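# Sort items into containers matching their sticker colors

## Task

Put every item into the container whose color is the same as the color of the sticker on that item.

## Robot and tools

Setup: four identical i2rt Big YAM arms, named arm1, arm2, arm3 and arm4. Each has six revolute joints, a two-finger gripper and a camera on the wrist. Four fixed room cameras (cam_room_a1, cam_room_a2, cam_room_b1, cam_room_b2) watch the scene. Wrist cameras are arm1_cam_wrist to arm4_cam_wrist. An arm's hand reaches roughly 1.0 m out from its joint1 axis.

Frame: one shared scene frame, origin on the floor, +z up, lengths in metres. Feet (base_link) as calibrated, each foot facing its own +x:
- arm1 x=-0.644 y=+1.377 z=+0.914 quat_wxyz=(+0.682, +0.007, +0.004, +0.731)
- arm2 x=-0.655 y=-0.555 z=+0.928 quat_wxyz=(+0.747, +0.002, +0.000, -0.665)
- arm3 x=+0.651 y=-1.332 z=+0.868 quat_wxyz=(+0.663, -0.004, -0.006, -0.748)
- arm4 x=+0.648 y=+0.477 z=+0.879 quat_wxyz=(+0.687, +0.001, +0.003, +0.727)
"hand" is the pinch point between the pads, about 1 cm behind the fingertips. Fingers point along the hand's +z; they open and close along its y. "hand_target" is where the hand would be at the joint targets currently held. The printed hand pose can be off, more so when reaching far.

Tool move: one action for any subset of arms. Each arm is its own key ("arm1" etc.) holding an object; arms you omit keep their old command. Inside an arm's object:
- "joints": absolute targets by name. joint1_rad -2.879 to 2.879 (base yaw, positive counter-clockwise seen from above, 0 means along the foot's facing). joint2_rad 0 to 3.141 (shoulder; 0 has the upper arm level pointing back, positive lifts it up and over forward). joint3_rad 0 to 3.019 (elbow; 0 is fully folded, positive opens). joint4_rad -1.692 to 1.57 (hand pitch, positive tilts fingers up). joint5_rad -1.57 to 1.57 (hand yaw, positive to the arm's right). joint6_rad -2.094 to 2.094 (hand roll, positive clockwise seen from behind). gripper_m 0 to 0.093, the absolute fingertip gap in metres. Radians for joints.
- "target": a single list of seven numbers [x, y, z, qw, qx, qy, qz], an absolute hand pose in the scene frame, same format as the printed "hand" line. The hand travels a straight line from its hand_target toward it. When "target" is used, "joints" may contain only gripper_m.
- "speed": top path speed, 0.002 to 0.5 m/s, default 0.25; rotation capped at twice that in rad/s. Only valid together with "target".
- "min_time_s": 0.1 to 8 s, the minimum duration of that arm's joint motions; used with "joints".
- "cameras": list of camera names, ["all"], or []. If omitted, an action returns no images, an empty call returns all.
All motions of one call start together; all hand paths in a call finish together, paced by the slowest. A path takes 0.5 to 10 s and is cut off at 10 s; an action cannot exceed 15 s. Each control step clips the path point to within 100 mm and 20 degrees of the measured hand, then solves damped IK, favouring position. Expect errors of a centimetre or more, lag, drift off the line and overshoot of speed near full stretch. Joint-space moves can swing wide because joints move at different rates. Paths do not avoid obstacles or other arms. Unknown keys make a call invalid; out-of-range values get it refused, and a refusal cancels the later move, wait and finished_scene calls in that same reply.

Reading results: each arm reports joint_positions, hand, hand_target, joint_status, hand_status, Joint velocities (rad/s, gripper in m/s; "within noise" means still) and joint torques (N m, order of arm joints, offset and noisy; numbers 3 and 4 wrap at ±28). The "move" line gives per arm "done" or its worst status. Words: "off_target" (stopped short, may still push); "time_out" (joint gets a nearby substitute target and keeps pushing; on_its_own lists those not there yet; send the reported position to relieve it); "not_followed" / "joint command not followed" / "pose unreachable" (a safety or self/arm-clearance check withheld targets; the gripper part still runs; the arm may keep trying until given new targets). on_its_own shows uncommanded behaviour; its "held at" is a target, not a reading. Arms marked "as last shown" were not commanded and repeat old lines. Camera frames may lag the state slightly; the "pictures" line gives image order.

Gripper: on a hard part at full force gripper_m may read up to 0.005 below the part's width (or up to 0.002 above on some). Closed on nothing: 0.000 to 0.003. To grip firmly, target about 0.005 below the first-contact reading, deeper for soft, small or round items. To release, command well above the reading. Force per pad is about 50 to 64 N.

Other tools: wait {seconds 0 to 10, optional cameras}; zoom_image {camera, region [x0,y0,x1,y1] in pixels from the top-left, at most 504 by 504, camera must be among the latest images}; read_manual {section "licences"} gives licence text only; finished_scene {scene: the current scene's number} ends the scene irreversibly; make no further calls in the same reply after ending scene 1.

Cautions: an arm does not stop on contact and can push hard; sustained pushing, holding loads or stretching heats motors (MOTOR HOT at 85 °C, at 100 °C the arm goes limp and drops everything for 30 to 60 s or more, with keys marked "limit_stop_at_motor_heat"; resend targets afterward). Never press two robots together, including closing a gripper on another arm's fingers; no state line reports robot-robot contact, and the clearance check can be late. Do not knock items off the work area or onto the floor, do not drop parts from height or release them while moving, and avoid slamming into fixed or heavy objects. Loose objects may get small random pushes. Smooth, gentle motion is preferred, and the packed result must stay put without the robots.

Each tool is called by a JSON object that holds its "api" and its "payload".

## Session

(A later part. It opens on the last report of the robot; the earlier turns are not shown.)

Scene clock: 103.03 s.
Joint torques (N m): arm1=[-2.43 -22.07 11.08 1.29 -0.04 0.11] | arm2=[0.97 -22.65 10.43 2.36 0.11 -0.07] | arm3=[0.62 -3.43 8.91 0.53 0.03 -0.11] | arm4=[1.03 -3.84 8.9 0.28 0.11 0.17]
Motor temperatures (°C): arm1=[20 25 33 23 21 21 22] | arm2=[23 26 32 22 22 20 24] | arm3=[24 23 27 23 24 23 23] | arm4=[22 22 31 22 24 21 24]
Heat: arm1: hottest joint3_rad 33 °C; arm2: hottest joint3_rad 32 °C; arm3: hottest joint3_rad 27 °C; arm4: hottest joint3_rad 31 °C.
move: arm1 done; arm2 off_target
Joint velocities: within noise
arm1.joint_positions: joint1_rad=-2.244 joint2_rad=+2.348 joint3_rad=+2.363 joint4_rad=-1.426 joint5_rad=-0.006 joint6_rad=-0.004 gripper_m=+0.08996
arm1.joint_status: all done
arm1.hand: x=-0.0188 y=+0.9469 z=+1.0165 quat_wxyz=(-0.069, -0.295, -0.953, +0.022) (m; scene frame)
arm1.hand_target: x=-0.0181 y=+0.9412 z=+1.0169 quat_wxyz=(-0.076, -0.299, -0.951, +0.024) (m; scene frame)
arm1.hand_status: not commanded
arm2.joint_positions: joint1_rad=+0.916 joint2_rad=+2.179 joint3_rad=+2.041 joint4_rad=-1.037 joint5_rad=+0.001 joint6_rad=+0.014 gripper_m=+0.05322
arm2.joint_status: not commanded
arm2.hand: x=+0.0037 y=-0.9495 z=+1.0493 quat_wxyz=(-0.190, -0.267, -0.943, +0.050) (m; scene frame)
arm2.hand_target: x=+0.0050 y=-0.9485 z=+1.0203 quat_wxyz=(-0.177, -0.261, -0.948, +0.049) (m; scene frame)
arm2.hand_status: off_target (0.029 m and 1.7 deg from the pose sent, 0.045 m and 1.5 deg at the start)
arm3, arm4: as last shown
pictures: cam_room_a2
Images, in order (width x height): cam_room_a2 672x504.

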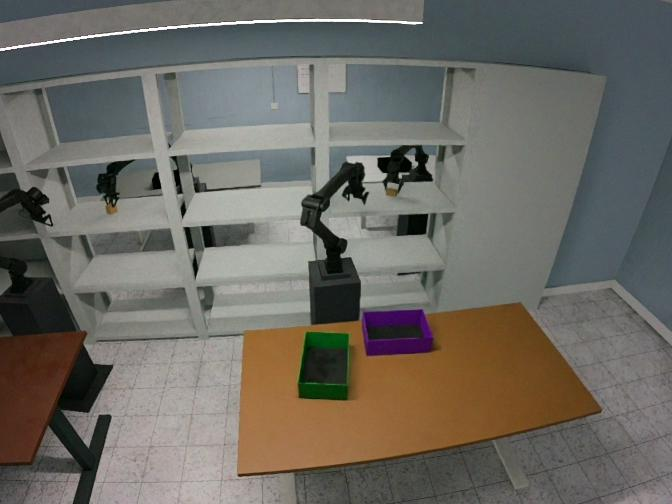

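{"api": "move", "payload": {"arm1": {"target":[-0.39,1.20,1.13,0.0763,0.2989,0.951,-0.024],"speed":0.28}, "arm2": {"target":[0.006,-0.9490,1.006,0.1773,0.2605,0.9475,-0.0487],"speed":0.04}}}

{"api": "move", "payload": {"arm1": {"joints":{"joint1_rad":-1.2},"min_time_s":1.5}, "arm2": {"joints":{"gripper_m":0.09}}, "arm4": {"target":[0.027,0.942,1.12,0.0725,-0.9257,0.2909,0.2308],"speed":0.3}}}

{"api": "move", "payload": {"arm2": {"target":[-0.37,-0.725,1.15,0.1773,0.2605,0.9475,-0.0487],"speed":0.3}, "cameras": ["arm4_cam_wrist"]}}

Scene clock: 114.50 s.
Joint torques (N m): arm1=[-2.61 -2.96 10.86 0.44 0.01 -0.06] | arm2=[0.97 -22.01 9.2 2.47 0.05 -0.07] | arm3=[0.67 -3.43 8.95 0.54 0.03 -0.11] | arm4=[1.03 -3.6 8.99 0.43 0.11 0.15]
Motor temperatures (°C): arm1=[20 26 33 23 21 21 22] | arm2=[23 26 32 22 22 20 24] | arm3=[24 23 27 23 24 23 23] | arm4=[22 22 31 22 24 21 24]
Heat: arm1: hottest joint3_rad 33 °C; arm2: hottest joint3_rad 32 °C; arm3: hottest joint3_rad 27 °C; arm4: hottest joint3_rad 31 °C.
move: arm1 done; arm2 off_target
Joint velocities: within noise
arm1.joint_positions: joint1_rad=-2.248 joint2_rad=+1.013 joint3_rad=+0.957 joint4_rad=-1.323 joint5_rad=-0.008 joint6_rad=+0.000 gripper_m=+0.08996
arm1.joint_status: not commanded
arm1.hand: x=-0.3875 y=+1.2017 z=+1.1325 quat_wxyz=(-0.085, -0.298, -0.950, +0.026) (m; scene frame)
arm1.hand_target: x=-0.3900 y=+1.2001 z=+1.1301 quat_wxyz=(-0.076, -0.299, -0.951, +0.024) (m; scene frame)
arm1.hand_status: done (0.004 m and 1.0 deg from the pose sent, 0.463 m and 1.0 deg at the start)
arm2.joint_positions: joint1_rad=+0.916 joint2_rad=+2.179 joint3_rad=+2.031 joint4_rad=-1.009 joint5_rad=+0.002 joint6_rad=+0.014 gripper_m=+0.05322
arm2.joint_status: not commanded
arm2.hand: x=+0.0069 y=-0.9516 z=+1.0475 quat_wxyz=(-0.199, -0.267, -0.941, +0.052) (m; scene frame)
arm2.hand_target: x=+0.0044 y=-0.9482 z=+1.0068 quat_wxyz=(-0.177, -0.261, -0.948, +0.049) (m; scene frame)
arm2.hand_status: off_target (0.042 m and 2.7 deg from the pose sent, 0.043 m and 1.7 deg at the start)
arm3, arm4: as last shown
pictures: none

Scene clock: 117.10 s.
Joint torques (N m): arm1=[-1.61 -2.26 10.93 0.42 -0.04 -0.03] | arm2=[1.08 -22.42 10.13 2.22 0.05 -0.06] | arm3=[0.67 -3.49 8.96 0.53 0.03 -0.11] | arm4=[0.62 -24.41 13.01 0.28 -0.05 -0.09]
Motor temperatures (°C): arm1=[20 26 33 23 21 21 22] | arm2=[23 26 32 22 22 20 24] | arm3=[24 23 27 23 24 23 23] | arm4=[22 22 32 22 24 21 24]
Heat: arm1: hottest joint3_rad 33 °C; arm2: hottest joint3_rad 32 °C; arm3: hottest joint3_rad 27 °C; arm4: hottest joint3_rad 32 °C.
move: arm1 done; arm2 done; arm4 off_target
Joint velocities: within noise
arm1.joint_positions: joint1_rad=-1.202 joint2_rad=+1.013 joint3_rad=+0.957 joint4_rad=-1.323 joint5_rad=-0.008 joint6_rad=-0.001 gripper_m=+0.08997
arm1.joint_status: all done
arm1.hand: x=-0.3622 y=+1.5077 z=+1.1329 quat_wxyz=(-0.085, +0.216, -0.972, -0.028) (m; scene frame)
arm1.hand_target: x=-0.3635 y=+1.5079 z=+1.1305 quat_wxyz=(-0.077, +0.221, -0.972, -0.026) (m; scene frame)
arm1.hand_status: not commanded
arm2.joint_positions: joint1_rad=+0.916 joint2_rad=+2.181 joint3_rad=+2.019 joint4_rad=-1.004 joint5_rad=+0.002 joint6_rad=+0.013 gripper_m=+0.08993
arm2.joint_status: all done
arm2.hand: x=+0.0049 y=-0.9504 z=+1.0402 quat_wxyz=(-0.194, -0.267, -0.942, +0.051) (m; scene frame)
arm2.hand_target: x=+0.0043 y=-0.9482 z=+1.0068 quat_wxyz=(-0.177, -0.261, -0.948, +0.048) (m; scene frame)
arm2.hand_status: not commanded
arm3: as last shown
arm4.joint_positions: joint1_rad=+0.880 joint2_rad=+2.108 joint3_rad=+2.182 joint4_rad=-1.181 joint5_rad=-0.007 joint6_rad=-0.019 gripper_m=+0.09399
arm4.joint_status: not commanded
arm4.hand: x=+0.0319 y=+0.9315 z=+1.1081 quat_wxyz=(-0.068, +0.927, -0.295, -0.220) (m; scene frame)
arm4.hand_target: x=+0.0276 y=+0.9414 z=+1.1199 quat_wxyz=(-0.073, +0.925, -0.291, -0.231) (m; scene frame)
arm4.hand_status: off_target (0.017 m and 1.4 deg from the pose sent, 0.489 m and 3.3 deg at the start)
pictures: none

Scene clock: 119.30 s.
Joint torques (N m): arm1=[-2.55 -2.32 10.89 0.39 0 -0.1] | arm2=[1.26 -5.13 10.26 0.98 0.1 0.05] | arm3=[0.56 -3.6 8.9 0.54 0.03 -0.11] | arm4=[0.44 -24.18 12.72 0.31 -0.07 -0.1]
Motor temperatures (°C): arm1=[20 25 33 23 21 21 22] | arm2=[23 26 32 22 22 20 24] | arm3=[24 23 27 23 24 23 23] | arm4=[22 22 32 22 24 21 24]
Heat: arm1: hottest joint3_rad 33 °C; arm2: hottest joint3_rad 32 °C; arm3: hottest joint3_rad 27 °C; arm4: hottest joint3_rad 32 °C.
move: arm2 off_target
Joint velocities: within noise
arm1, arm3, arm4: as last shown
arm2.joint_positions: joint1_rad=+0.917 joint2_rad=+0.950 joint3_rad=+0.906 joint4_rad=-1.118 joint5_rad=+0.003 joint6_rad=+0.006 gripper_m=+0.08993
arm2.joint_status: not commanded
arm2.hand: x=-0.3664 y=-0.7291 z=+1.1619 quat_wxyz=(-0.196, -0.263, -0.943, +0.053) (m; scene frame)
arm2.hand_target: x=-0.3702 y=-0.7250 z=+1.1502 quat_wxyz=(-0.177, -0.261, -0.948, +0.049) (m; scene frame)
arm2.hand_status: off_target (0.013 m and 2.3 deg from the pose sent, 0.451 m and 2.2 deg at the start)
pictures: arm4_cam_wrist
Images, in order (width x height): arm4_cam_wrist 672x504.

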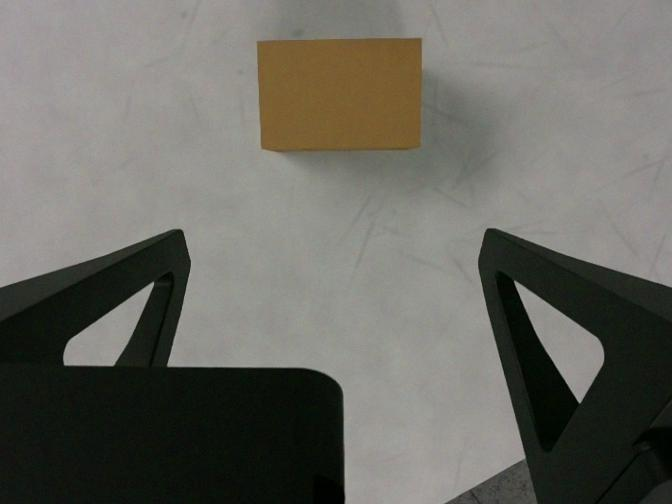

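{"api": "move", "payload": {"arm4": {"target":[-0.022,0.976,1.013,0.0725,-0.9257,0.2909,0.2308],"speed":0.15}, "arm3": {"target":[0.034,-0.988,1.14,0.0461,-0.9494,0.2616,0.1674],"speed":0.5}, "cameras": ["arm3_cam_wrist","arm4_cam_wrist"]}}

Scene clock: 130.27 s.
Joint torques (N m): arm1=[-1.61 -2.9 10.95 0.38 -0.02 -0.08] | arm2=[1.03 -5.07 10.25 1.02 0.09 0.05] | arm3=[2.32 -23.71 13.87 0.27 0.11 0.02] | arm4=[0.67 -25.88 12.89 1.16 -0.03 -0.09]
Motor temperatures (°C): arm1=[20 25 33 23 21 21 22] | arm2=[23 26 32 22 22 20 23] | arm3=[24 23 27 23 24 23 23] | arm4=[22 24 34 22 24 21 24]
Heat: arm1: hottest joint3_rad 33 °C; arm2: hottest joint3_rad 32 °C; arm3: hottest joint3_rad 27 °C; arm4: hottest joint3_rad 34 °C.
move: arm3 off_target; arm4 off_target
Joint velocities: within noise
arm1, arm2: as last shown
arm3.joint_positions: joint1_rad=-1.961 joint2_rad=+1.996 joint3_rad=+2.103 joint4_rad=-1.369 joint5_rad=+0.022 joint6_rad=+0.027 gripper_m=+0.09400
arm3.joint_status: not commanded
arm3.hand: x=+0.0464 y=-0.9848 z=+1.1142 quat_wxyz=(+0.041, -0.953, +0.265, +0.145) (m; scene frame)
arm3.hand_target: x=+0.0351 y=-0.9887 z=+1.1399 quat_wxyz=(+0.046, -0.949, +0.262, +0.168) (m; scene frame)
arm3.hand_status: off_target (0.029 m and 2.7 deg from the pose sent, 0.415 m and 4.6 deg at the start)
arm4.joint_positions: joint1_rad=+0.879 joint2_rad=+2.314 joint3_rad=+2.291 joint4_rad=-1.092 joint5_rad=-0.007 joint6_rad=-0.019 gripper_m=+0.09398
arm4.joint_status: not commanded
arm4.hand: x=-0.0113 y=+0.9634 z=+1.0122 quat_wxyz=(-0.067, +0.928, -0.295, -0.217) (m; scene frame)
arm4.hand_target: x=-0.0209 y=+0.9754 z=+1.0130 quat_wxyz=(-0.073, +0.926, -0.291, -0.231) (m; scene frame)
arm4.hand_status: off_target (0.017 m and 1.8 deg from the pose sent, 0.118 m and 1.4 deg at the start)
pictures: arm3_cam_wrist, arm4_cam_wrist
Images, in order (width x height): arm3_cam_wrist 672x504, arm4_cam_wrist 672x504.

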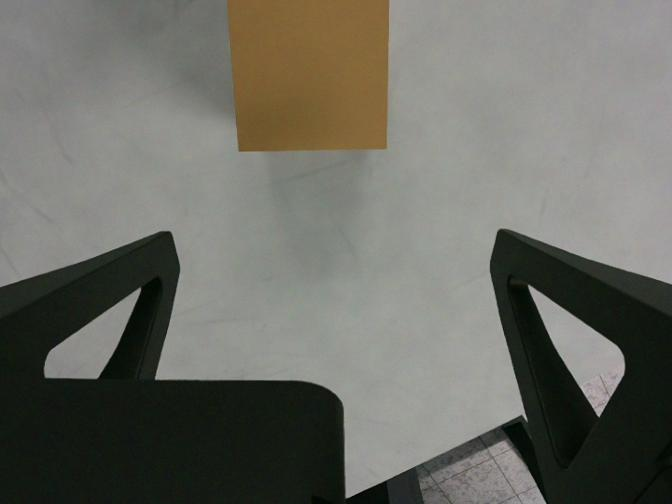

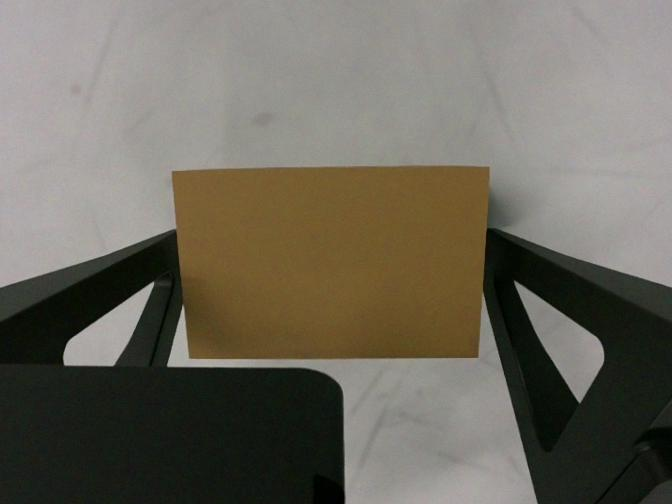

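{"api": "move", "payload": {"arm4": {"joints":{"gripper_m":0.059}}, "arm3": {"target":[-0.013,-0.961,1.072,0.0461,-0.9494,0.2616,0.1674],"speed":0.13}}}

{"api": "move", "payload": {"arm4": {"target":[-0.018,0.973,1.09,0.0725,-0.9257,0.2909,0.2308],"speed":0.2}, "cameras": ["arm3_cam_wrist"]}}

Scene clock: 140.83 s.
Joint torques (N m): arm1=[-1.26 -1.9 10.89 0.29 0.03 -0.05] | arm2=[1.08 -5.19 10.25 1.05 0.11 0.05] | arm3=[2.2 -25.58 13.98 0.92 0.09 -0.01] | arm4=[0.67 -25.82 12.93 1.17 -0.04 -0.05]
Motor temperatures (°C): arm1=[20 25 33 23 21 21 21] | arm2=[23 26 32 22 22 20 23] | arm3=[24 24 29 23 24 23 23] | arm4=[22 25 36 22 24 21 24]
Heat: arm1: hottest joint3_rad 33 °C; arm2: hottest joint3_rad 32 °C; arm3: hottest joint3_rad 29 °C; arm4: hottest joint3_rad 36 °C.
move: arm3 off_target; arm4 off_target
Joint velocities: within noise
arm1, arm2: as last shown
arm3.joint_positions: joint1_rad=-1.961 joint2_rad=+2.161 joint3_rad=+2.207 joint4_rad=-1.319 joint5_rad=+0.022 joint6_rad=+0.027 gripper_m=+0.09400
arm3.joint_status: not commanded
arm3.hand: x=+0.0043 y=-0.9622 z=+1.0493 quat_wxyz=(+0.040, -0.953, +0.265, +0.139) (m; scene frame)
arm3.hand_target: x=-0.0117 y=-0.9619 z=+1.0722 quat_wxyz=(+0.046, -0.949, +0.262, +0.168) (m; scene frame)
arm3.hand_status: off_target (0.029 m and 3.4 deg from the pose sent, 0.077 m and 2.7 deg at the start)
arm4.joint_positions: joint1_rad=+0.879 joint2_rad=+2.315 joint3_rad=+2.292 joint4_rad=-1.092 joint5_rad=-0.007 joint6_rad=-0.020 gripper_m=+0.06939
arm4.joint_status: gripper_m off_target (ended at +0.06942, target +0.05900)
arm4.hand: x=-0.0114 y=+0.9636 z=+1.0123 quat_wxyz=(-0.067, +0.928, -0.295, -0.217) (m; scene frame)
arm4.hand_target: x=-0.0209 y=+0.9754 z=+1.0128 quat_wxyz=(-0.073, +0.926, -0.291, -0.231) (m; scene frame)
arm4.hand_status: not commanded
pictures: none

Scene clock: 142.33 s.
Joint torques (N m): arm1=[-1.67 -2.37 10.91 0.31 -0.01 -0.02] | arm2=[1.14 -5.13 10.22 1.01 0.1 0.04] | arm3=[2.14 -25.52 13.96 0.94 0.09 0] | arm4=[0.73 -26.93 12.7 0.51 0.01 -0.04]
Motor temperatures (°C): arm1=[20 25 33 23 21 21 21] | arm2=[23 26 32 22 22 20 23] | arm3=[24 24 29 23 24 23 23] | arm4=[22 25 36 22 24 21 25]
Heat: arm1: hottest joint3_rad 33 °C; arm2: hottest joint3_rad 32 °C; arm3: hottest joint3_rad 29 °C; arm4: hottest joint3_rad 36 °C.
move: arm4 done
Joint velocities: within noise
arm1, arm2, arm3: as last shown
arm4.joint_positions: joint1_rad=+0.879 joint2_rad=+2.343 joint3_rad=+2.533 joint4_rad=-1.288 joint5_rad=-0.007 joint6_rad=-0.020 gripper_m=+0.06939
arm4.joint_status: not commanded
arm4.hand: x=-0.0137 y=+0.9657 z=+1.0861 quat_wxyz=(-0.070, +0.926, -0.294, -0.224) (m; scene frame)
arm4.hand_target: x=-0.0174 y=+0.9728 z=+1.0900 quat_wxyz=(-0.073, +0.925, -0.291, -0.232) (m; scene frame)
arm4.hand_status: done (0.009 m and 0.9 deg from the pose sent, 0.078 m and 1.7 deg at the start)
pictures: arm3_cam_wrist
Images, in order (width x height): arm3_cam_wrist 672x504.

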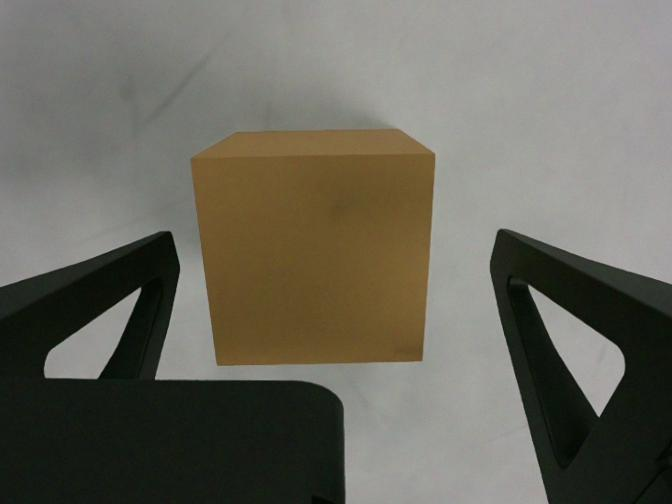

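{"api": "move", "payload": {"arm3": {"joints":{"gripper_m":0.042}}, "arm4": {"target":[0.29,0.757,1.13,0.0725,-0.9257,0.2909,0.2308],"speed":0.3}}}

{"api": "move", "payload": {"arm3": {"target":[-0.008,-0.962,1.14,0.0461,-0.9494,0.2616,0.1674],"speed":0.2}, "arm4": {"joints":{"joint1_rad":-1.128,"joint2_rad":0.8,"joint3_rad":0.95,"joint4_rad":-1.263,"joint5_rad":0,"joint6_rad":0},"min_time_s":3}, "cameras": ["arm3_cam_wrist"]}}

{"api": "move", "payload": {"arm3": {"target":[0.33,-1.145,1.15,0.0461,-0.9494,0.2616,0.1674],"speed":0.3}, "arm4": {"target":[1.134,0.731,0.91,0.2267,0,0.974,0],"speed":0.3}, "cameras": ["arm4_cam_wrist"]}}

Scene clock: 169.07 s.
Joint torques (N m): arm1=[-1.73 -2.78 10.93 0.44 0.01 -0.08] | arm2=[1.2 -5.19 10.25 1.02 0.09 0.04] | arm3=[2.32 -25.47 14 0.95 0.1 0.01] | arm4=[0.09 -9.82 9.39 0.5 -0.11 -0.1]
Motor temperatures (°C): arm1=[20 24 34 23 21 21 21] | arm2=[23 25 32 22 22 20 23] | arm3=[24 24 32 23 24 23 23] | arm4=[22 26 39 22 24 21 26]
Heat: arm1: hottest joint3_rad 34 °C; arm2: hottest joint3_rad 32 °C; arm3: hottest joint3_rad 32 °C; arm4: hottest joint3_rad 39 °C.
move: arm3 off_target; arm4 done
Joint velocities: within noise
arm1, arm2: as last shown
arm3.joint_positions: joint1_rad=-1.961 joint2_rad=+2.161 joint3_rad=+2.207 joint4_rad=-1.319 joint5_rad=+0.022 joint6_rad=+0.027 gripper_m=+0.05305
arm3.joint_status: gripper_m off_target (ended at +0.05308, target +0.04200)
arm3.hand: x=+0.0043 y=-0.9622 z=+1.0493 quat_wxyz=(+0.039, -0.953, +0.265, +0.139) (m; scene frame)
arm3.hand_target: x=-0.0117 y=-0.9618 z=+1.0722 quat_wxyz=(+0.046, -0.949, +0.262, +0.168) (m; scene frame)
arm3.hand_status: not commanded
arm4.joint_positions: joint1_rad=+0.854 joint2_rad=+1.219 joint3_rad=+1.117 joint4_rad=-0.970 joint5_rad=-0.019 joint6_rad=-0.041 gripper_m=+0.06939
arm4.joint_status: not commanded
arm4.hand: x=+0.2891 y=+0.7544 z=+1.1327 quat_wxyz=(-0.074, +0.923, -0.294, -0.237) (m; scene frame)
arm4.hand_target: x=+0.2901 y=+0.7570 z=+1.1300 quat_wxyz=(-0.073, +0.926, -0.291, -0.231) (m; scene frame)
arm4.hand_status: done (0.004 m and 0.8 deg from the pose sent, 0.371 m and 0.9 deg at the start)
pictures: none

Scene clock: 172.43 s.
Joint torques (N m): arm1=[-1.55 -2.55 10.92 0.42 0.02 -0.11] | arm2=[1.32 -5.13 10.22 1.02 0.1 0.04] | arm3=[2.26 -25.52 13.35 0.31 0.08 -0.01] | arm4=[1.08 -4.6 9.01 0.31 0.18 0.19]
Motor temperatures (°C): arm1=[20 24 34 23 21 21 21] | arm2=[23 25 32 22 22 20 23] | arm3=[24 25 32 23 24 23 23] | arm4=[22 26 39 22 24 21 26]
Heat: arm1: hottest joint3_rad 34 °C; arm2: hottest joint3_rad 32 °C; arm3: hottest joint3_rad 32 °C; arm4: hottest joint3_rad 39 °C.
move: arm3 off_target; arm4 done
Joint velocities: within noise
arm1, arm2: as last shown
arm3.joint_positions: joint1_rad=-1.961 joint2_rad=+2.203 joint3_rad=+2.468 joint4_rad=-1.516 joint5_rad=+0.022 joint6_rad=+0.027 gripper_m=+0.05306
arm3.joint_status: not commanded
arm3.hand: x=+0.0010 y=-0.9594 z=+1.1220 quat_wxyz=(+0.042, -0.952, +0.265, +0.150) (m; scene frame)
arm3.hand_target: x=-0.0072 y=-0.9625 z=+1.1399 quat_wxyz=(+0.046, -0.949, +0.262, +0.168) (m; scene frame)
arm3.hand_status: off_target (0.020 m and 2.1 deg from the pose sent, 0.091 m and 3.4 deg at the start)
arm4.joint_positions: joint1_rad=-1.128 joint2_rad=+0.810 joint3_rad=+0.949 joint4_rad=-1.252 joint5_rad=-0.002 joint6_rad=-0.014 gripper_m=+0.06940
arm4.joint_status: all done
arm4.hand: x=+0.9106 y=+0.6208 z=+1.1597 quat_wxyz=(-0.217, +0.248, -0.943, -0.055) (m; scene frame)
arm4.hand_target: x=+0.9075 y=+0.6187 z=+1.1614 quat_wxyz=(-0.217, +0.241, -0.944, -0.055) (m; scene frame)
arm4.hand_status: not commanded
pictures: arm3_cam_wrist
Images, in order (width x height): arm3_cam_wrist 672x504.

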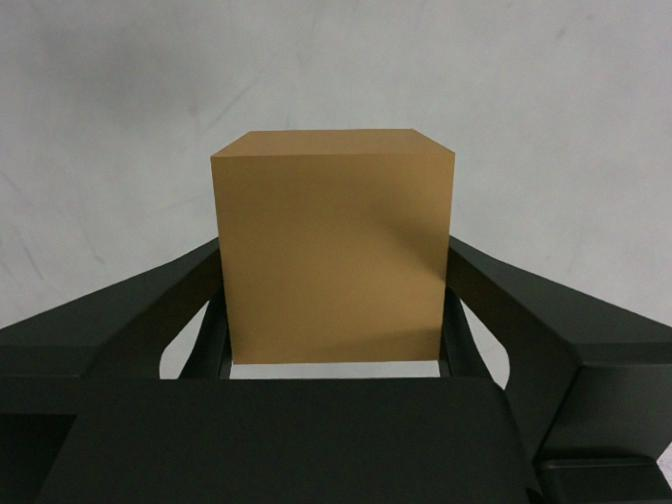

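Scene clock: 174.53 s.
Joint torques (N m): arm1=[-1.67 -2.32 10.99 0.31 0 -0.05] | arm2=[1.2 -5.13 10.24 0.99 0.09 0.05] | arm3=[1.55 -6.83 9.14 0.59 0.02 -0.07] | arm4=[1.14 -16.32 9.77 1.01 0.42 0.18]
Motor temperatures (°C): arm1=[20 24 34 23 21 21 21] | arm2=[23 25 32 22 22 20 23] | arm3=[24 25 32 23 24 23 23] | arm4=[22 26 39 22 24 21 26]
Heat: arm1: hottest joint3_rad 34 °C; arm2: hottest joint3_rad 32 °C; arm3: hottest joint3_rad 32 °C; arm4: hottest joint3_rad 39 °C.
move: arm3 done; arm4 off_target
Joint velocities: within noise
arm1, arm2: as last shown
arm3.joint_positions: joint1_rad=-1.961 joint2_rad=+1.066 joint3_rad=+1.135 joint4_rad=-1.268 joint5_rad=+0.022 joint6_rad=+0.027 gripper_m=+0.05306
arm3.joint_status: not commanded
arm3.hand: x=+0.3305 y=-1.1435 z=+1.1547 quat_wxyz=(+0.048, -0.947, +0.264, +0.174) (m; scene frame)
arm3.hand_target: x=+0.3300 y=-1.1450 z=+1.1501 quat_wxyz=(+0.046, -0.949, +0.262, +0.168) (m; scene frame)
arm3.hand_status: done (0.005 m and 0.9 deg from the pose sent, 0.379 m and 2.1 deg at the start)
arm4.joint_positions: joint1_rad=-1.079 joint2_rad=+1.727 joint3_rad=+1.026 joint4_rad=-0.519 joint5_rad=+0.230 joint6_rad=+0.495 gripper_m=+0.06940
arm4.joint_status: not commanded
arm4.hand: x=+1.1158 y=+0.7159 z=+0.8954 quat_wxyz=(-0.205, +0.006, -0.979, +0.013) (m; scene frame)
arm4.hand_target: x=+1.1331 y=+0.7305 z=+0.9106 quat_wxyz=(-0.227, +0.000, -0.974, +0.000) (m; scene frame)
arm4.hand_status: off_target (0.028 m and 3.1 deg from the pose sent, 0.353 m and 29.4 deg at the start)
pictures: arm4_cam_wrist
Images, in order (width x height): arm4_cam_wrist 672x504.

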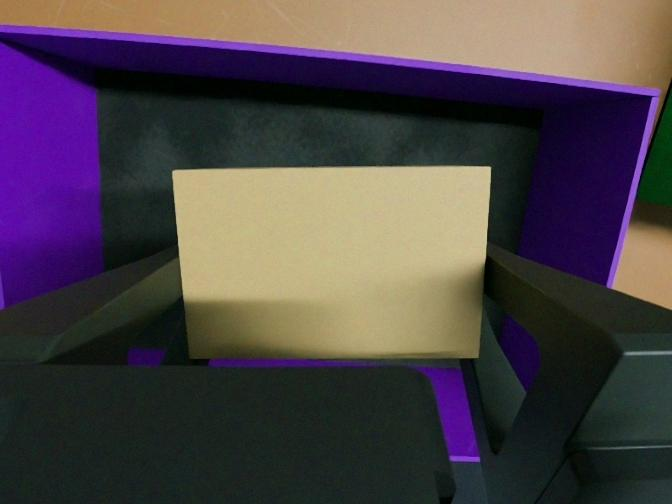

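{"api": "move", "payload": {"arm4": {"target":[1.127,0.734,0.78,0.2267,0,0.974,0],"speed":0.15}, "arm3": {"joints":{"joint1_rad":0.998,"joint2_rad":0.8,"joint3_rad":0.95,"joint4_rad":-1.43,"joint5_rad":0,"joint6_rad":0},"min_time_s":3.5}}}

{"api": "move", "payload": {"arm4": {"target":[1.125,0.734,0.750,0.2267,0,0.974,0],"speed":0.06}, "arm3": {"target":[1.165,-1.758,0.95,0.1438,0.0863,0.9857,-0.0126],"speed":0.35}, "cameras": ["arm3_cam_wrist","arm4_cam_wrist"]}}

Scene clock: 186.90 s.
Joint torques (N m): arm1=[-1.96 -2.49 10.84 0.35 0.01 -0.04] | arm2=[1.14 -5.13 10.24 1.02 0.1 0.04] | arm3=[1.9 -3.9 8.87 0.29 0 -0.11] | arm4=[1.14 -17.49 5.3 1.29 0.43 0.16]
Motor temperatures (°C): arm1=[20 24 34 23 21 21 21] | arm2=[23 25 32 22 22 20 23] | arm3=[24 25 31 23 24 23 24] | arm4=[22 25 38 22 24 21 26]
Heat: arm1: hottest joint3_rad 34 °C; arm2: hottest joint3_rad 32 °C; arm3: hottest joint3_rad 31 °C; arm4: hottest joint3_rad 38 °C.
move: arm3 done; arm4 done
Joint velocities: within noise
arm1.joint_positions: joint1_rad=-1.202 joint2_rad=+1.013 joint3_rad=+0.957 joint4_rad=-1.323 joint5_rad=-0.008 joint6_rad=-0.001 gripper_m=+0.08997
arm1.joint_status: not commanded
arm1.hand: x=-0.3622 y=+1.5077 z=+1.1329 quat_wxyz=(-0.085, +0.216, -0.972, -0.028) (m; scene frame)
arm1.hand_target: x=-0.3635 y=+1.5079 z=+1.1305 quat_wxyz=(-0.077, +0.221, -0.972, -0.026) (m; scene frame)
arm1.hand_status: not commanded
arm2: as last shown
arm3.joint_positions: joint1_rad=+0.989 joint2_rad=+0.810 joint3_rad=+0.955 joint4_rad=-1.424 joint5_rad=+0.001 joint6_rad=+0.007 gripper_m=+0.05307
arm3.joint_status: all done
arm3.hand: x=+0.8479 y=-1.4959 z=+1.1393 quat_wxyz=(-0.140, -0.343, -0.927, +0.056) (m; scene frame)
arm3.hand_target: x=+0.8467 y=-1.4916 z=+1.1389 quat_wxyz=(-0.139, -0.335, -0.930, +0.055) (m; scene frame)
arm3.hand_status: not commanded
arm4.joint_positions: joint1_rad=-1.066 joint2_rad=+1.983 joint3_rad=+1.000 joint4_rad=-0.197 joint5_rad=+0.236 joint6_rad=+0.507 gripper_m=+0.06940
arm4.joint_status: not commanded
arm4.hand: x=+1.1266 y=+0.7300 z=+0.7836 quat_wxyz=(-0.222, +0.004, -0.975, +0.003) (m; scene frame)
arm4.hand_target: x=+1.1270 y=+0.7340 z=+0.7800 quat_wxyz=(-0.227, +0.000, -0.974, +0.000) (m; scene frame)
arm4.hand_status: done (0.005 m and 0.7 deg from the pose sent, 0.117 m and 3.1 deg at the start)
pictures: none

Scene clock: 189.07 s.
Joint torques (N m): arm1=[-1.38 -2.37 11.11 0.39 0.04 -0.07] | arm2=[1.26 -5.13 10.24 1.03 0.09 0.05] | arm3=[0.09 -22.89 12.98 0.01 -0.25 -0.12] | arm4=[1.32 -16.32 4.66 1.16 0.44 0.17]
Motor temperatures (°C): arm1=[20 24 34 23 21 21 21] | arm2=[23 25 32 22 22 20 23] | arm3=[24 25 32 23 24 23 24] | arm4=[22 25 37 22 24 21 26]
Heat: arm1: hottest joint3_rad 34 °C; arm2: hottest joint3_rad 32 °C; arm3: hottest joint3_rad 32 °C; arm4: hottest joint3_rad 37 °C.
move: arm3 off_target; arm4 off_target
Joint velocities: within noise
arm1: as last shown
arm2.joint_positions: joint1_rad=+0.917 joint2_rad=+0.950 joint3_rad=+0.906 joint4_rad=-1.118 joint5_rad=+0.003 joint6_rad=+0.006 gripper_m=+0.08993
arm2.joint_status: not commanded
arm2.hand: x=-0.3664 y=-0.7291 z=+1.1619 quat_wxyz=(-0.196, -0.263, -0.943, +0.053) (m; scene frame)
arm2.hand_target: x=-0.3702 y=-0.7250 z=+1.1502 quat_wxyz=(-0.177, -0.261, -0.948, +0.049) (m; scene frame)
arm2.hand_status: not commanded
arm3.joint_positions: joint1_rad=+0.972 joint2_rad=+2.028 joint3_rad=+1.631 joint4_rad=-0.988 joint5_rad=-0.158 joint6_rad=-0.531 gripper_m=+0.05307
arm3.joint_status: not commanded
arm3.hand: x=+1.1559 y=-1.7375 z=+0.9250 quat_wxyz=(-0.122, -0.085, -0.989, -0.002) (m; scene frame)
arm3.hand_target: x=+1.1638 y=-1.7570 z=+0.9503 quat_wxyz=(-0.144, -0.086, -0.986, +0.013) (m; scene frame)
arm3.hand_status: off_target (0.034 m and 3.0 deg from the pose sent, 0.453 m and 30.7 deg at the start)
arm4.joint_positions: joint1_rad=-1.064 joint2_rad=+2.040 joint3_rad=+1.000 joint4_rad=-0.127 joint5_rad=+0.237 joint6_rad=+0.509 gripper_m=+0.06940
arm4.joint_status: not commanded
arm4.hand: x=+1.1283 y=+0.7316 z=+0.7605 quat_wxyz=(-0.228, +0.003, -0.974, -0.001) (m; scene frame)
arm4.hand_target: x=+1.1248 y=+0.7338 z=+0.7502 quat_wxyz=(-0.227, +0.000, -0.974, +0.000) (m; scene frame)
arm4.hand_status: off_target (0.011 m and 0.4 deg from the pose sent, 0.034 m and 0.7 deg at the start)
pictures: arm3_cam_wrist, arm4_cam_wrist
Images, in order (width x height): arm3_cam_wrist 672x504, arm4_cam_wrist 672x504.

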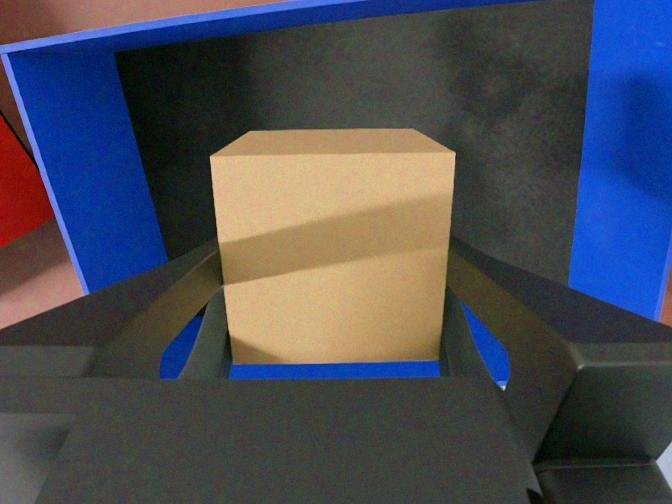

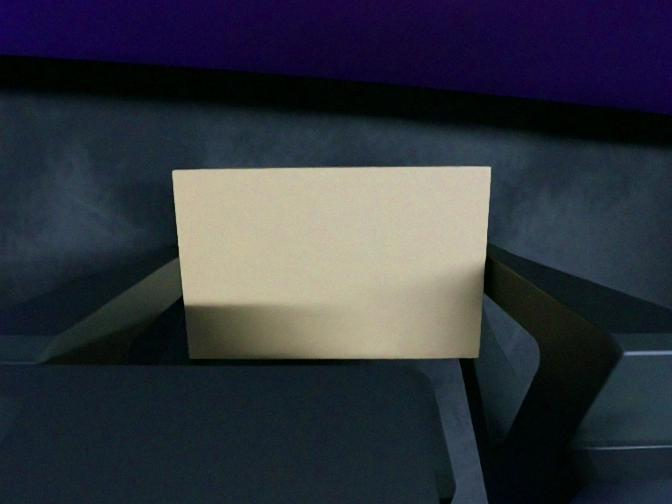

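{"api": "move", "payload": {"arm4": {"target":[1.125,0.734,0.733,0.2267,0,0.974,0],"speed":0.05}, "arm3": {"target":[1.157,-1.773,0.85,0.1438,0.0863,0.9857,-0.0126],"speed":0.12}}}

{"api": "move", "payload": {"arm4": {"joints":{"gripper_m":0.091}}, "arm3": {"target":[1.156,-1.772,0.81,0.1438,0.0863,0.9857,-0.0126],"speed":0.1}, "cameras": ["arm3_cam_wrist","arm4_cam_wrist"]}}

Scene clock: 198.37 s.
Joint torques (N m): arm1=[-1.03 -2.02 10.99 0.38 0.02 -0.02] | arm2=[1.32 -5.13 10.26 1.02 0.1 0.05] | arm3=[0.09 -23.41 7.9 0.99 -0.25 -0.12] | arm4=[1.49 -16.97 4.77 1.31 0.41 0.17]
Motor temperatures (°C): arm1=[20 24 34 23 21 21 21] | arm2=[23 25 32 22 22 20 23] | arm3=[24 26 32 23 24 23 24] | arm4=[22 25 36 22 24 21 26]
Heat: arm1: hottest joint3_rad 34 °C; arm2: hottest joint3_rad 32 °C; arm3: hottest joint3_rad 32 °C; arm4: hottest joint3_rad 36 °C.
move: arm3 done; arm4 done
Joint velocities: within noise
arm1, arm2: as last shown
arm3.joint_positions: joint1_rad=+0.946 joint2_rad=+2.144 joint3_rad=+1.611 joint4_rad=-0.812 joint5_rad=-0.164 joint6_rad=-0.555 gripper_m=+0.05307
arm3.joint_status: not commanded
arm3.hand: x=+1.1611 y=-1.7645 z=+0.8522 quat_wxyz=(-0.140, -0.084, -0.987, +0.010) (m; scene frame)
arm3.hand_target: x=+1.1570 y=-1.7729 z=+0.8500 quat_wxyz=(-0.144, -0.086, -0.986, +0.013) (m; scene frame)
arm3.hand_status: done (0.010 m and 0.6 deg from the pose sent, 0.083 m and 3.0 deg at the start)
arm4.joint_positions: joint1_rad=-1.064 joint2_rad=+2.082 joint3_rad=+1.000 joint4_rad=-0.089 joint5_rad=+0.237 joint6_rad=+0.509 gripper_m=+0.06940
arm4.joint_status: not commanded
arm4.hand: x=+1.1262 y=+0.7303 z=+0.7422 quat_wxyz=(-0.226, +0.003, -0.974, +0.001) (m; scene frame)
arm4.hand_target: x=+1.1249 y=+0.7339 z=+0.7333 quat_wxyz=(-0.227, +0.000, -0.974, +0.000) (m; scene frame)
arm4.hand_status: done (0.010 m and 0.4 deg from the pose sent, 0.028 m and 0.4 deg at the start)
pictures: none

Scene clock: 199.53 s.
Joint torques (N m): arm1=[-1.44 -2.2 10.92 0.42 0 -0.02] | arm2=[1.32 -5.13 10.26 1.05 0.1 0.04] | arm3=[0.15 -23.18 7.51 1.03 -0.25 -0.13] | arm4=[1.38 -16.67 4.89 1.16 0.36 0.16]
Motor temperatures (°C): arm1=[20 24 34 23 21 21 21] | arm2=[23 25 32 22 22 20 23] | arm3=[24 26 32 23 24 23 24] | arm4=[22 25 36 22 24 21 26]
Heat: arm1: hottest joint3_rad 34 °C; arm2: hottest joint3_rad 32 °C; arm3: hottest joint3_rad 32 °C; arm4: hottest joint3_rad 36 °C.
move: arm3 done; arm4 done
Joint velocities: within noise
arm1, arm2: as last shown
arm3.joint_positions: joint1_rad=+0.946 joint2_rad=+2.197 joint3_rad=+1.586 joint4_rad=-0.733 joint5_rad=-0.164 joint6_rad=-0.555 gripper_m=+0.05307
arm3.joint_status: not commanded
arm3.hand: x=+1.1602 y=-1.7642 z=+0.8131 quat_wxyz=(-0.140, -0.084, -0.986, +0.010) (m; scene frame)
arm3.hand_target: x=+1.1560 y=-1.7719 z=+0.8100 quat_wxyz=(-0.144, -0.086, -0.986, +0.013) (m; scene frame)
arm3.hand_status: done (0.009 m and 0.6 deg from the pose sent, 0.043 m and 0.6 deg at the start)
arm4.joint_positions: joint1_rad=-1.064 joint2_rad=+2.082 joint3_rad=+1.000 joint4_rad=-0.089 joint5_rad=+0.237 joint6_rad=+0.510 gripper_m=+0.09091
arm4.joint_status: all done
arm4.hand: x=+1.1264 y=+0.7303 z=+0.7423 quat_wxyz=(-0.227, +0.003, -0.974, +0.000) (m; scene frame)
arm4.hand_target: x=+1.1249 y=+0.7339 z=+0.7332 quat_wxyz=(-0.227, +0.000, -0.974, +0.000) (m; scene frame)
arm4.hand_status: not commanded
pictures: arm3_cam_wrist, arm4_cam_wrist
Images, in order (width x height): arm3_cam_wrist 672x504, arm4_cam_wrist 672x504.

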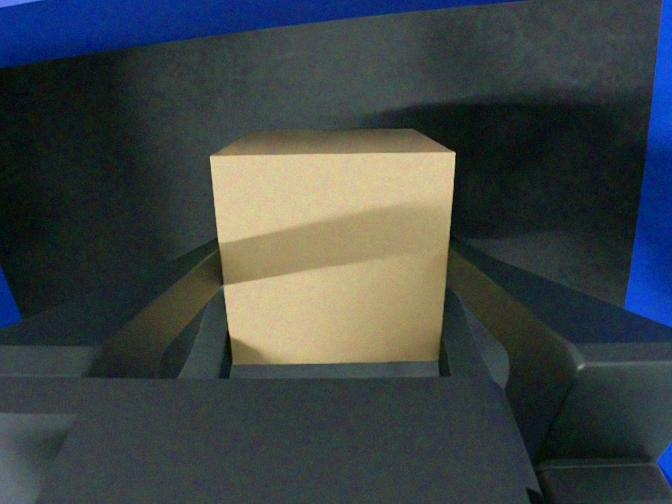

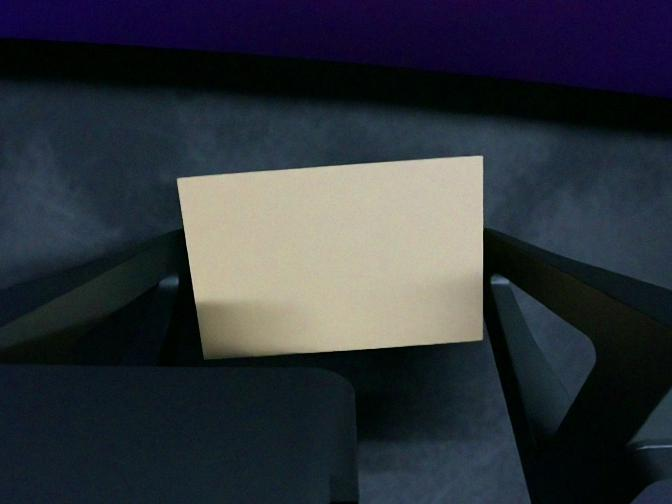

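{"api": "move", "payload": {"arm4": {"target":[1.118,0.732,0.92,0.2267,0,0.974,0],"speed":0.2}, "arm3": {"target":[1.156,-1.772,0.780,0.1438,0.0863,0.9857,-0.0126],"speed":0.08}}}

{"api": "move", "payload": {"arm3": {"target":[1.156,-1.772,0.764,0.1438,0.0863,0.9857,-0.0126],"speed":0.04}, "cameras": ["arm4_cam_wrist","cam_room_a1"]}}

Scene clock: 208.37 s.
Joint torques (N m): arm1=[-1.26 -2.08 10.91 0.27 -0.01 -0.02] | arm2=[1.2 -5.13 10.26 1.01 0.1 0.05] | arm3=[0.21 -22.3 7.09 1.02 -0.25 -0.12] | arm4=[1.44 -16.38 9.39 0.24 0.4 0.15]
Motor temperatures (°C): arm1=[20 24 34 23 21 21 21] | arm2=[23 25 32 22 22 20 23] | arm3=[24 26 31 23 24 23 24] | arm4=[22 25 35 22 24 21 26]
Heat: arm1: hottest joint3_rad 34 °C; arm2: hottest joint3_rad 32 °C; arm3: hottest joint3_rad 31 °C; arm4: hottest joint3_rad 35 °C.
move: arm3 off_target; arm4 off_target
Joint velocities: within noise
arm1, arm2: as last shown
arm3.joint_positions: joint1_rad=+0.946 joint2_rad=+2.235 joint3_rad=+1.582 joint4_rad=-0.679 joint5_rad=-0.164 joint6_rad=-0.555 gripper_m=+0.05307
arm3.joint_status: not commanded
arm3.hand: x=+1.1625 y=-1.7666 z=+0.7901 quat_wxyz=(-0.145, -0.083, -0.986, +0.014) (m; scene frame)
arm3.hand_target: x=+1.1558 y=-1.7717 z=+0.7801 quat_wxyz=(-0.144, -0.086, -0.986, +0.012) (m; scene frame)
arm3.hand_status: off_target (0.013 m and 0.4 deg from the pose sent, 0.034 m and 0.6 deg at the start)
arm4.joint_positions: joint1_rad=-1.060 joint2_rad=+1.692 joint3_rad=+1.003 joint4_rad=-0.514 joint5_rad=+0.239 joint6_rad=+0.514 gripper_m=+0.09092
arm4.joint_status: not commanded
arm4.hand: x=+1.1067 y=+0.7205 z=+0.9049 quat_wxyz=(-0.214, +0.005, -0.977, +0.008) (m; scene frame)
arm4.hand_target: x=+1.1174 y=+0.7318 z=+0.9202 quat_wxyz=(-0.227, +0.000, -0.974, +0.000) (m; scene frame)
arm4.hand_status: off_target (0.022 m and 1.9 deg from the pose sent, 0.178 m and 0.3 deg at the start)
pictures: none

Scene clock: 209.33 s.
Joint torques (N m): arm1=[-1.67 -2.02 11.06 0.43 -0.03 -0.01] | arm2=[1.14 -5.19 10.21 0.99 0.1 0.04] | arm3=[0.21 -22.12 6.83 0.98 -0.21 -0.11] | arm4=[1.32 -16.21 9.61 0.2 0.39 0.16]
Motor temperatures (°C): arm1=[20 24 34 23 21 21 21] | arm2=[23 25 32 22 22 20 23] | arm3=[24 26 31 23 24 23 24] | arm4=[22 25 35 22 24 21 26]
Heat: arm1: hottest joint3_rad 34 °C; arm2: hottest joint3_rad 32 °C; arm3: hottest joint3_rad 31 °C; arm4: hottest joint3_rad 35 °C.
move: arm3 off_target
Joint velocities: within noise
arm1, arm2, arm4: as last shown
arm3.joint_positions: joint1_rad=+0.946 joint2_rad=+2.256 joint3_rad=+1.582 joint4_rad=-0.648 joint5_rad=-0.165 joint6_rad=-0.556 gripper_m=+0.05308
arm3.joint_status: not commanded
arm3.hand: x=+1.1645 y=-1.7685 z=+0.7781 quat_wxyz=(-0.149, -0.082, -0.985, +0.016) (m; scene frame)
arm3.hand_target: x=+1.1558 y=-1.7716 z=+0.7641 quat_wxyz=(-0.144, -0.086, -0.986, +0.012) (m; scene frame)
arm3.hand_status: off_target (0.017 m and 0.9 deg from the pose sent, 0.027 m and 0.4 deg at the start)
pictures: arm4_cam_wrist, cam_room_a1
Images, in order (width x height): arm4_cam_wrist 672x504, cam_room_a1 672x504.

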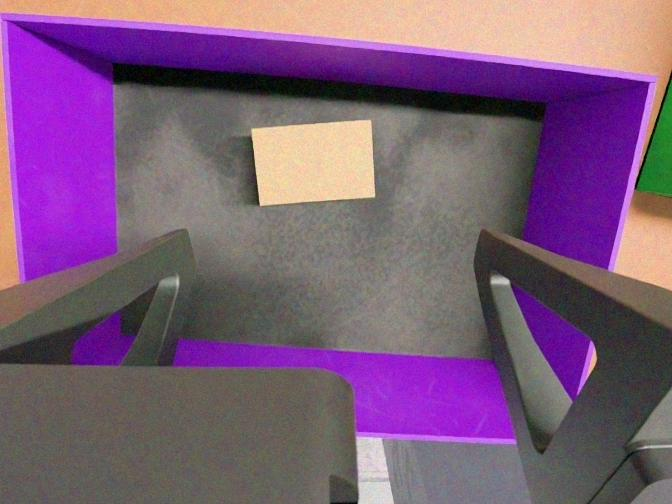

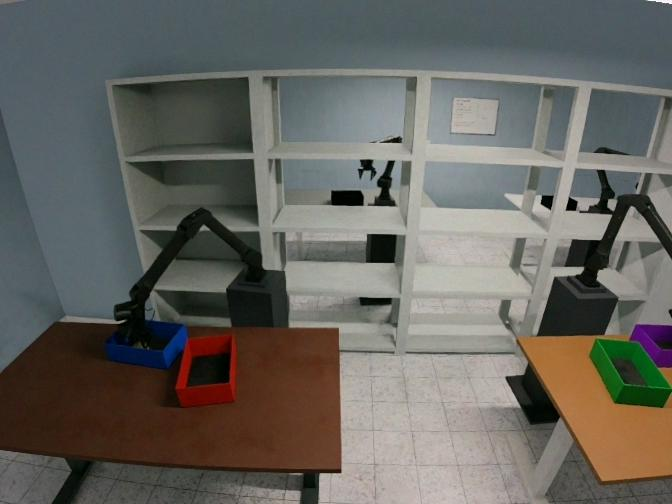

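{"api": "move", "payload": {"arm3": {"target":[1.156,-1.772,0.752,0.1438,0.0863,0.9857,-0.0126],"speed":0.04}}}

Scene clock: 212.37 s.
Joint torques (N m): arm1=[-1.49 -2.55 10.96 0.36 -0.01 -0.06] | arm2=[1.14 -5.13 10.25 1.03 0.1 0.04] | arm3=[0.21 -20.66 6.68 1.26 -0.21 -0.11] | arm4=[1.61 -16.21 9.43 0.18 0.38 0.2]
Motor temperatures (°C): arm1=[20 24 34 23 21 21 21] | arm2=[23 25 32 22 22 20 23] | arm3=[24 26 31 23 24 23 24] | arm4=[22 25 34 22 24 21 25]
Heat: arm1: hottest joint3_rad 34 °C; arm2: hottest joint3_rad 32 °C; arm3: hottest joint3_rad 31 °C; arm4: hottest joint3_rad 34 °C.
move: arm3 off_target
Joint velocities: within noise
arm1, arm2, arm4: as last shown
arm3.joint_positions: joint1_rad=+0.946 joint2_rad=+2.258 joint3_rad=+1.582 joint4_rad=-0.634 joint5_rad=-0.165 joint6_rad=-0.556 gripper_m=+0.05308
arm3.joint_status: not commanded
arm3.hand: x=+1.1667 y=-1.7705 z=+0.7777 quat_wxyz=(-0.154, -0.082, -0.985, +0.020) (m; scene frame)
arm3.hand_target: x=+1.1554 y=-1.7711 z=+0.7527 quat_wxyz=(-0.144, -0.086, -0.986, +0.012) (m; scene frame)
arm3.hand_status: off_target (0.028 m and 1.5 deg from the pose sent, 0.028 m and 0.9 deg at the start)
pictures: none

{"api": "move", "payload": {"arm3": {"target":[1.158,-1.772,0.772,0.1438,0.0863,0.9857,-0.0126],"speed":0.05,"joints":{"gripper_m":0.08}}}}

{"api": "move", "payload": {"arm3": {"target":[1.14,-1.765,0.95,0.1438,0.0863,0.9857,-0.0126],"speed":0.2}, "cameras": ["arm3_cam_wrist"]}}

Scene clock: 218.27 s.
Joint torques (N m): arm1=[-1.08 -2.26 10.88 0.46 0.01 -0.03] | arm2=[1.2 -5.19 10.24 1.03 0.1 0.05] | arm3=[0.44 -23.65 7.42 0.14 -0.17 -0.08] | arm4=[1.32 -16.5 9.44 0.12 0.38 0.2]
Motor temperatures (°C): arm1=[20 24 34 23 21 21 21] | arm2=[23 25 32 22 22 20 23] | arm3=[24 27 31 23 24 23 24] | arm4=[22 26 34 22 24 21 25]
Heat: arm1: hottest joint3_rad 34 °C; arm2: hottest joint3_rad 32 °C; arm3: hottest joint3_rad 31 °C; arm4: hottest joint3_rad 34 °C.
move: arm3 done
Joint velocities: within noise
arm1, arm2, arm4: as last shown
arm3.joint_positions: joint1_rad=+0.946 joint2_rad=+2.262 joint3_rad=+1.582 joint4_rad=-0.646 joint5_rad=-0.165 joint6_rad=-0.556 gripper_m=+0.07996
arm3.joint_status: all done
arm3.hand: x=+1.1640 y=-1.7679 z=+0.7745 quat_wxyz=(-0.148, -0.082, -0.985, +0.015) (m; scene frame)
arm3.hand_target: x=+1.1580 y=-1.7719 z=+0.7720 quat_wxyz=(-0.144, -0.086, -0.986, +0.013) (m; scene frame)
arm3.hand_status: done (0.008 m and 0.7 deg from the pose sent, 0.011 m and 1.5 deg at the start)
pictures: none

Scene clock: 219.80 s.
Joint torques (N m): arm1=[-1.9 -3.14 10.95 0.46 0.01 -0.05] | arm2=[1.2 -5.07 10.21 1.01 0.1 0.06] | arm3=[0.26 -22.77 12.23 0.02 -0.23 -0.12] | arm4=[1.55 -16.32 9.47 0.16 0.38 0.19]
Motor temperatures (°C): arm1=[20 24 34 23 21 21 21] | arm2=[23 25 32 22 22 20 23] | arm3=[24 27 31 23 24 23 24] | arm4=[22 26 34 22 24 21 25]
Heat: arm1: hottest joint3_rad 34 °C; arm2: hottest joint3_rad 32 °C; arm3: hottest joint3_rad 31 °C; arm4: hottest joint3_rad 34 °C.
move: arm3 off_target
Joint velocities: within noise
arm1.joint_positions: joint1_rad=-1.202 joint2_rad=+1.013 joint3_rad=+0.957 joint4_rad=-1.323 joint5_rad=-0.008 joint6_rad=-0.001 gripper_m=+0.08997
arm1.joint_status: not commanded
arm1.hand: x=-0.3622 y=+1.5077 z=+1.1329 quat_wxyz=(-0.085, +0.216, -0.972, -0.028) (m; scene frame)
arm1.hand_target: x=-0.3635 y=+1.5079 z=+1.1305 quat_wxyz=(-0.077, +0.221, -0.972, -0.026) (m; scene frame)
arm1.hand_status: not commanded
arm2, arm4: as last shown
arm3.joint_positions: joint1_rad=+0.936 joint2_rad=+1.999 joint3_rad=+1.587 joint4_rad=-0.973 joint5_rad=-0.167 joint6_rad=-0.566 gripper_m=+0.07996
arm3.joint_status: not commanded
arm3.hand: x=+1.1331 y=-1.7465 z=+0.9261 quat_wxyz=(-0.125, -0.085, -0.989, -0.002) (m; scene frame)
arm3.hand_target: x=+1.1392 y=-1.7643 z=+0.9504 quat_wxyz=(-0.144, -0.086, -0.986, +0.013) (m; scene frame)
arm3.hand_status: off_target (0.031 m and 2.8 deg from the pose sent, 0.177 m and 0.7 deg at the start)
pictures: arm3_cam_wrist
Images, in order (width x height): arm3_cam_wrist 672x504.

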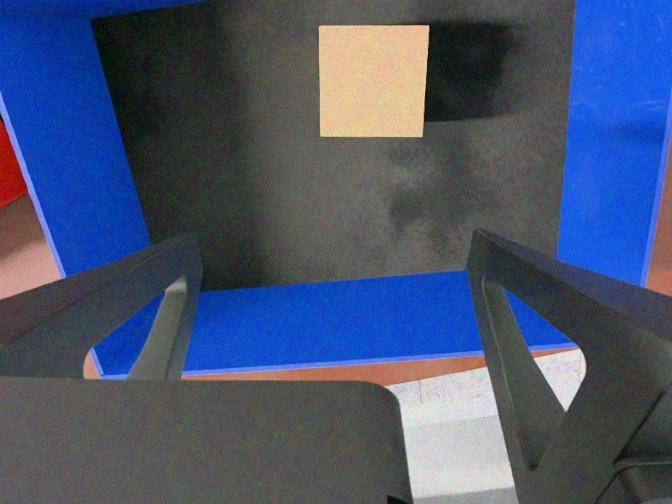

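Both are packed.

{"api": "finished_scene", "payload": {"scene": 3}}

The scene is finished: the task was done.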